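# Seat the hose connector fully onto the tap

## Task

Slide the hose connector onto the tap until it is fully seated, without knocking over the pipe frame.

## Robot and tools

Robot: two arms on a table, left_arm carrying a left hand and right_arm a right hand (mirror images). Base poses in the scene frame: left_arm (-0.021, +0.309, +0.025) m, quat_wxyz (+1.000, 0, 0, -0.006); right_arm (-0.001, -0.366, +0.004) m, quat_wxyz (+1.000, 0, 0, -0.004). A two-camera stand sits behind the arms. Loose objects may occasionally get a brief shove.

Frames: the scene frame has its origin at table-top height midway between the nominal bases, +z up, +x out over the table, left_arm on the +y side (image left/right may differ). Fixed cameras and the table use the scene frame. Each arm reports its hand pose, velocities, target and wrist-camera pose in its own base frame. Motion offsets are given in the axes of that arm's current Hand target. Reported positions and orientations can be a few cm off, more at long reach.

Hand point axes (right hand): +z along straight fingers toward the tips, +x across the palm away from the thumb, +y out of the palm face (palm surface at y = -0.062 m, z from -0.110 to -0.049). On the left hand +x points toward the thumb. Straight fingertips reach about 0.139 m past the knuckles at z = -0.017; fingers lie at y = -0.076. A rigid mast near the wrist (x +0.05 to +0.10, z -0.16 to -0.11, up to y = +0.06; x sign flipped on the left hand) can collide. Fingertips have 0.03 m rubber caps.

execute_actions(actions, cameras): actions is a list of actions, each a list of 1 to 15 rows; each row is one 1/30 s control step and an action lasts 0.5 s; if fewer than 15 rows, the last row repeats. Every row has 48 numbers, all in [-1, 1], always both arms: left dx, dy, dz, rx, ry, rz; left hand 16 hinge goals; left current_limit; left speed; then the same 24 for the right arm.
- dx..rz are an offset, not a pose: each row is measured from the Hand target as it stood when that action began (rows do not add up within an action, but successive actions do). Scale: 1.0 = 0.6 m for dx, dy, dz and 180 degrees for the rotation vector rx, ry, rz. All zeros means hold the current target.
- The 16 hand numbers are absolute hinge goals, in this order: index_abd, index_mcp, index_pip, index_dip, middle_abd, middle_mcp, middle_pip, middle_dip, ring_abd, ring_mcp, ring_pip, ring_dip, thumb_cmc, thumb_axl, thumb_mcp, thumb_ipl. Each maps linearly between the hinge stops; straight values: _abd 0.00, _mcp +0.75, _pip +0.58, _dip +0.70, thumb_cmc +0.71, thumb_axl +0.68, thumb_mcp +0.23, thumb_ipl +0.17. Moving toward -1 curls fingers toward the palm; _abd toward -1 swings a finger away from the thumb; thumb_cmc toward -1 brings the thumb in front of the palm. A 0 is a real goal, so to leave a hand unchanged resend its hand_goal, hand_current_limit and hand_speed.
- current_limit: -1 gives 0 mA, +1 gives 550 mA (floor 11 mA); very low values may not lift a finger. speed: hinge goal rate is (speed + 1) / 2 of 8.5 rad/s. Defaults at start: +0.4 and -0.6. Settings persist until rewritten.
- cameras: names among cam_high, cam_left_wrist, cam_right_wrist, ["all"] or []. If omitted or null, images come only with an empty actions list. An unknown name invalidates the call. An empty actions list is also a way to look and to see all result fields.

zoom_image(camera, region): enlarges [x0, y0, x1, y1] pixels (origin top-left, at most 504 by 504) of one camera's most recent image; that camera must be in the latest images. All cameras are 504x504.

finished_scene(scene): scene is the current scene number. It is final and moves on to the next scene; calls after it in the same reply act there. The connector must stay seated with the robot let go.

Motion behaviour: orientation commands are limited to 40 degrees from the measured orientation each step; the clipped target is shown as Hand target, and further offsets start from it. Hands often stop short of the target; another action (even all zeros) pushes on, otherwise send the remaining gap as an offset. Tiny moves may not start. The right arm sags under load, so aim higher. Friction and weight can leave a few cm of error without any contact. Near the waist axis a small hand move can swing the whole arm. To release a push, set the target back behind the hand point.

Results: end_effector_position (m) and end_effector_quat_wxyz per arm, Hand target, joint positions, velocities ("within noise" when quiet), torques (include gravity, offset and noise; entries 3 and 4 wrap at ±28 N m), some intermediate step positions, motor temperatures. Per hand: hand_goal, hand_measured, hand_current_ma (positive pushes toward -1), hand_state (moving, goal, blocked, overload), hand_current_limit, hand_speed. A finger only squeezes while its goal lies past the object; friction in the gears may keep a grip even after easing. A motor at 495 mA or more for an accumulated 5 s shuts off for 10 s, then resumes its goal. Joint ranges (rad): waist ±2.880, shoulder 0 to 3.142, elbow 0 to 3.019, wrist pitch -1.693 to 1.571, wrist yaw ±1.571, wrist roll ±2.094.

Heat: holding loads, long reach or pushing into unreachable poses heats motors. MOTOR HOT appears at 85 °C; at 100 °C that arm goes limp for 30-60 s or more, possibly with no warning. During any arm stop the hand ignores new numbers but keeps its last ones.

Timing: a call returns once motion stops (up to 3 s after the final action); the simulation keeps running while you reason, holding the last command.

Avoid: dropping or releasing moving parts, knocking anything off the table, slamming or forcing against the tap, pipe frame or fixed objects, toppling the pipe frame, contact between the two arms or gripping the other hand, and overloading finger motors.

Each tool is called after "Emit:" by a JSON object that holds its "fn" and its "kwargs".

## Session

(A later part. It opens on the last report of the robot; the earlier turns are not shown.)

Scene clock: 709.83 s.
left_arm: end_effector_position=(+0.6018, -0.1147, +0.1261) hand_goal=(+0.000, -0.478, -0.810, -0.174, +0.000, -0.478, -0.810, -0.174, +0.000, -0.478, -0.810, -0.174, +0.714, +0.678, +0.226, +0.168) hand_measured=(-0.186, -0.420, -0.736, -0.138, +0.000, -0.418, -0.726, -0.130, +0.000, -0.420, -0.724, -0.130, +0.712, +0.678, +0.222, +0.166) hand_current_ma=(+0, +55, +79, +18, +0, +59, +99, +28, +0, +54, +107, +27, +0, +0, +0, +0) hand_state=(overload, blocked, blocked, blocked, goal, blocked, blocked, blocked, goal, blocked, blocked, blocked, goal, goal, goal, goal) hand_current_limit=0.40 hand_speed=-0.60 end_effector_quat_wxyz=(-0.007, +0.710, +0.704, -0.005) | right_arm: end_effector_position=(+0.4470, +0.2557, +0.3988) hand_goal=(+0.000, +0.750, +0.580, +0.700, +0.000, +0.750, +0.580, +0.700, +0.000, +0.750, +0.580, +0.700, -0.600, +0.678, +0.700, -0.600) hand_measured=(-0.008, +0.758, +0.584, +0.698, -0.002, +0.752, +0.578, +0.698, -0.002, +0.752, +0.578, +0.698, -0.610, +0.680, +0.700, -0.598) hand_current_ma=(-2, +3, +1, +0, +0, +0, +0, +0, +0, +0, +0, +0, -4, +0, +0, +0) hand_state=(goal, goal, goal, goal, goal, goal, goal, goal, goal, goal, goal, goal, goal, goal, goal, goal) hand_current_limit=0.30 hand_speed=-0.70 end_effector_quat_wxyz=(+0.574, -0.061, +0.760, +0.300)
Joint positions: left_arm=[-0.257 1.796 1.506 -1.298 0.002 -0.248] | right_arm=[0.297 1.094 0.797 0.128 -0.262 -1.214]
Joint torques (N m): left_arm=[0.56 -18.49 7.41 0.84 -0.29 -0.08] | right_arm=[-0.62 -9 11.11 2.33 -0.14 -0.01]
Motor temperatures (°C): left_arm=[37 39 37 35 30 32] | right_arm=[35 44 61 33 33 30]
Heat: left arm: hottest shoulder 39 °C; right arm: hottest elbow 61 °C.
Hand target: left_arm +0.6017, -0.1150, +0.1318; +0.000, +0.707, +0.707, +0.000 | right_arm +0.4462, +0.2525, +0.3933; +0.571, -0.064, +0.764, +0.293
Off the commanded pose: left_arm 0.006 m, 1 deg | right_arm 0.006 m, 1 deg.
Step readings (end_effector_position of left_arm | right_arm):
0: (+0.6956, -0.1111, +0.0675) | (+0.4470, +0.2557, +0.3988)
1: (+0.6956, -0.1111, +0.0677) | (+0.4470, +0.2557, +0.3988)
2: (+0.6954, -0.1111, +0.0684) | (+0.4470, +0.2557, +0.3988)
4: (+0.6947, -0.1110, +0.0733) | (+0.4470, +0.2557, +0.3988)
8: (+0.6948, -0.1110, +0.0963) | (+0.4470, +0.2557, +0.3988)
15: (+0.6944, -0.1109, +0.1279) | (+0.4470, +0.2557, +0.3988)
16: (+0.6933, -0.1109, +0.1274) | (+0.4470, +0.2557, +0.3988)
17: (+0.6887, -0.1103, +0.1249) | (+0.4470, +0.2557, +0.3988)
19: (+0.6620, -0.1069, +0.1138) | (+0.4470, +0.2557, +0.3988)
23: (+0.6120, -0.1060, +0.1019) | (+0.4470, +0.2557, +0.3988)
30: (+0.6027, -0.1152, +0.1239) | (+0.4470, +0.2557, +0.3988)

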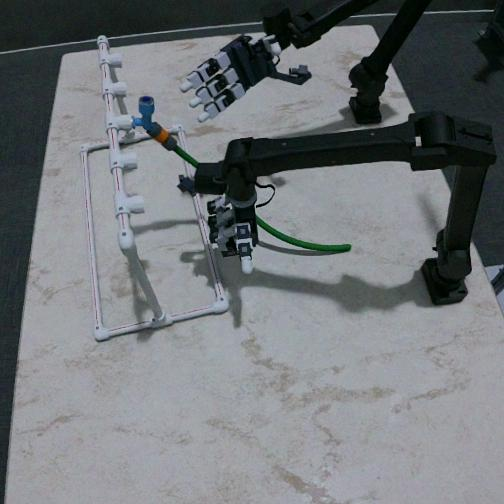

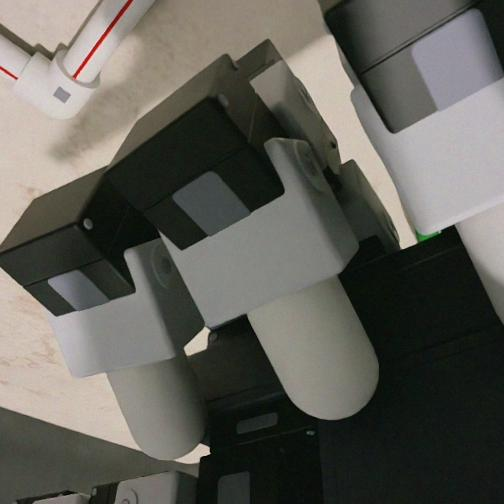

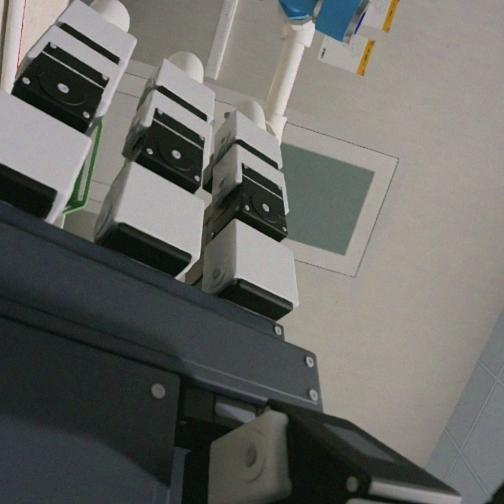

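Emit:
{"fn": "zoom_image", "kwargs": {"camera": "cam_high", "region": [138, 98, 188, 148]}}

Emit:
{"fn": "execute_actions", "kwargs": {"actions": [[[0,-0.1,-0.06,0,0,0, 0,-0.479,-0.81,-0.174, 0,-0.479,-0.81,-0.174, 0,-0.479,-0.81,-0.174, 0.714,0.678,0.226,0.168, 0.4,-0.6, 0,0,0,0,0,0, 0,0.75,0.58,0.7, 0,0.75,0.58,0.7, 0,0.75,0.58,0.7, -0.6,0.678,0.7,-0.6, 0.3,-0.7]]], "cameras": ["cam_high","cam_right_wrist"]}}

Emit:
{"fn": "zoom_image", "kwargs": {"camera": "cam_high", "region": [138, 98, 188, 148]}}

Scaled by 10.080 from the camera's 504x504 image, which has a finer 720x720 frame.

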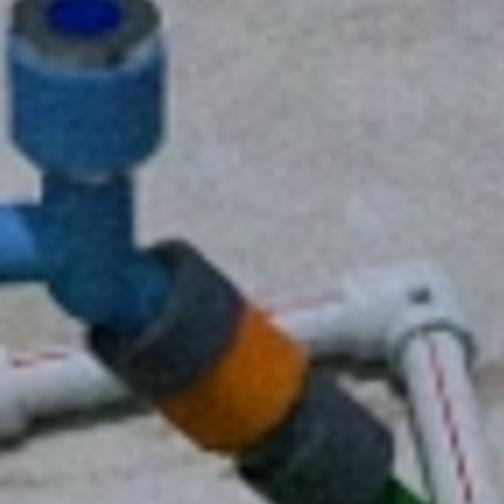

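Scene clock: 711.03 s.
left_arm: end_effector_position=(+0.5467, -0.1148, +0.1702) hand_goal=(+0.000, -0.478, -0.810, -0.174, +0.000, -0.478, -0.810, -0.174, +0.000, -0.478, -0.810, -0.174, +0.714, +0.678, +0.226, +0.168) hand_measured=(-0.186, -0.420, -0.736, -0.138, +0.000, -0.418, -0.726, -0.130, +0.000, -0.420, -0.724, -0.130, +0.712, +0.678, +0.222, +0.166) hand_current_ma=(+0, +55, +79, +18, +0, +59, +99, +28, +0, +55, +107, +27, +0, +0, +0, +0) hand_state=(overload, blocked, blocked, blocked, goal, blocked, blocked, blocked, goal, blocked, blocked, blocked, goal, goal, goal, goal) hand_current_limit=0.40 hand_speed=-0.60 end_effector_quat_wxyz=(+0.006, +0.710, +0.705, +0.002) | right_arm: end_effector_position=(+0.4470, +0.2557, +0.3988) hand_goal=(+0.000, +0.750, +0.580, +0.700, +0.000, +0.750, +0.580, +0.700, +0.000, +0.750, +0.580, +0.700, -0.600, +0.678, +0.700, -0.600) hand_measured=(-0.008, +0.758, +0.584, +0.698, -0.002, +0.752, +0.578, +0.698, -0.002, +0.752, +0.578, +0.698, -0.610, +0.680, +0.700, -0.598) hand_current_ma=(-2, +3, +1, +0, +0, +0, +0, +0, +0, +0, +0, +0, -4, +0, +0, +0) hand_state=(goal, goal, goal, goal, goal, goal, goal, goal, goal, goal, goal, goal, goal, goal, goal, goal) hand_current_limit=0.30 hand_speed=-0.70 end_effector_quat_wxyz=(+0.574, -0.061, +0.760, +0.300)
Joint positions: left_arm=[-0.287 1.616 1.381 -1.323 0.002 -0.28] | right_arm=[0.297 1.094 0.797 0.128 -0.262 -1.214]
Joint torques (N m): left_arm=[0.38 -14.8 7.56 0.23 -0.31 -0.06] | right_arm=[-0.56 -9.29 11.08 2.35 -0.15 -0.01]
Motor temperatures (°C): left_arm=[37 39 37 35 30 32] | right_arm=[35 44 60 33 33 30]
Heat: left arm: hottest shoulder 39 °C; right arm: hottest elbow 60 °C.
Hand target: left_arm +0.5416, -0.1151, +0.1677; +0.000, +0.707, +0.707, +0.000 | right_arm +0.4462, +0.2525, +0.3933; +0.571, -0.064, +0.764, +0.293
Off the commanded pose: left_arm 0.006 m, 1 deg | right_arm 0.006 m, 1 deg.
Step readings (end_effector_position of left_arm | right_arm):
0: (+0.6018, -0.1147, +0.1261) | (+0.4470, +0.2557, +0.3988)
1: (+0.6013, -0.1145, +0.1257) | (+0.4470, +0.2557, +0.3988)
2: (+0.5978, -0.1142, +0.1249) | (+0.4470, +0.2557, +0.3988)
4: (+0.5835, -0.1119, +0.1239) | (+0.4470, +0.2557, +0.3988)
8: (+0.5546, -0.1103, +0.1387) | (+0.4470, +0.2557, +0.3988)
15: (+0.5484, -0.1156, +0.1715) | (+0.4470, +0.2557, +0.3988)
Images, in order (width x height): cam_high 504x504, cam_right_wrist 504x504.

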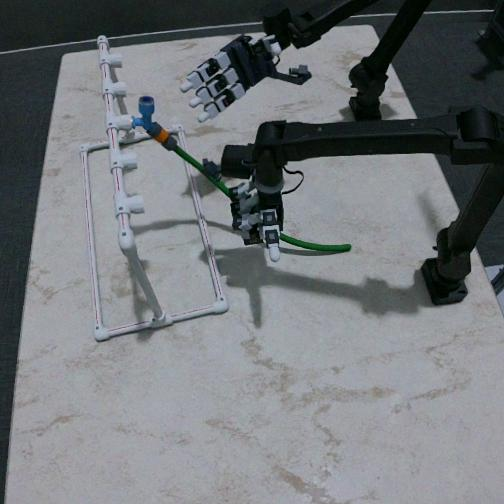

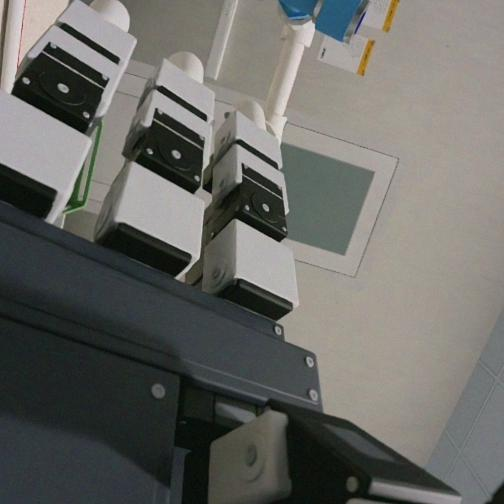

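Scaled by 10.080 from the camera's 504x504 image, which has a finer 720x720 frame.

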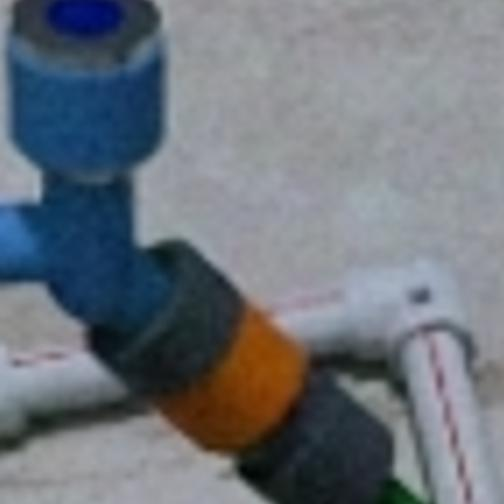

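Emit:
{"fn": "finished_scene", "kwargs": {"scene": 1}}

The scene is finished: the task was done.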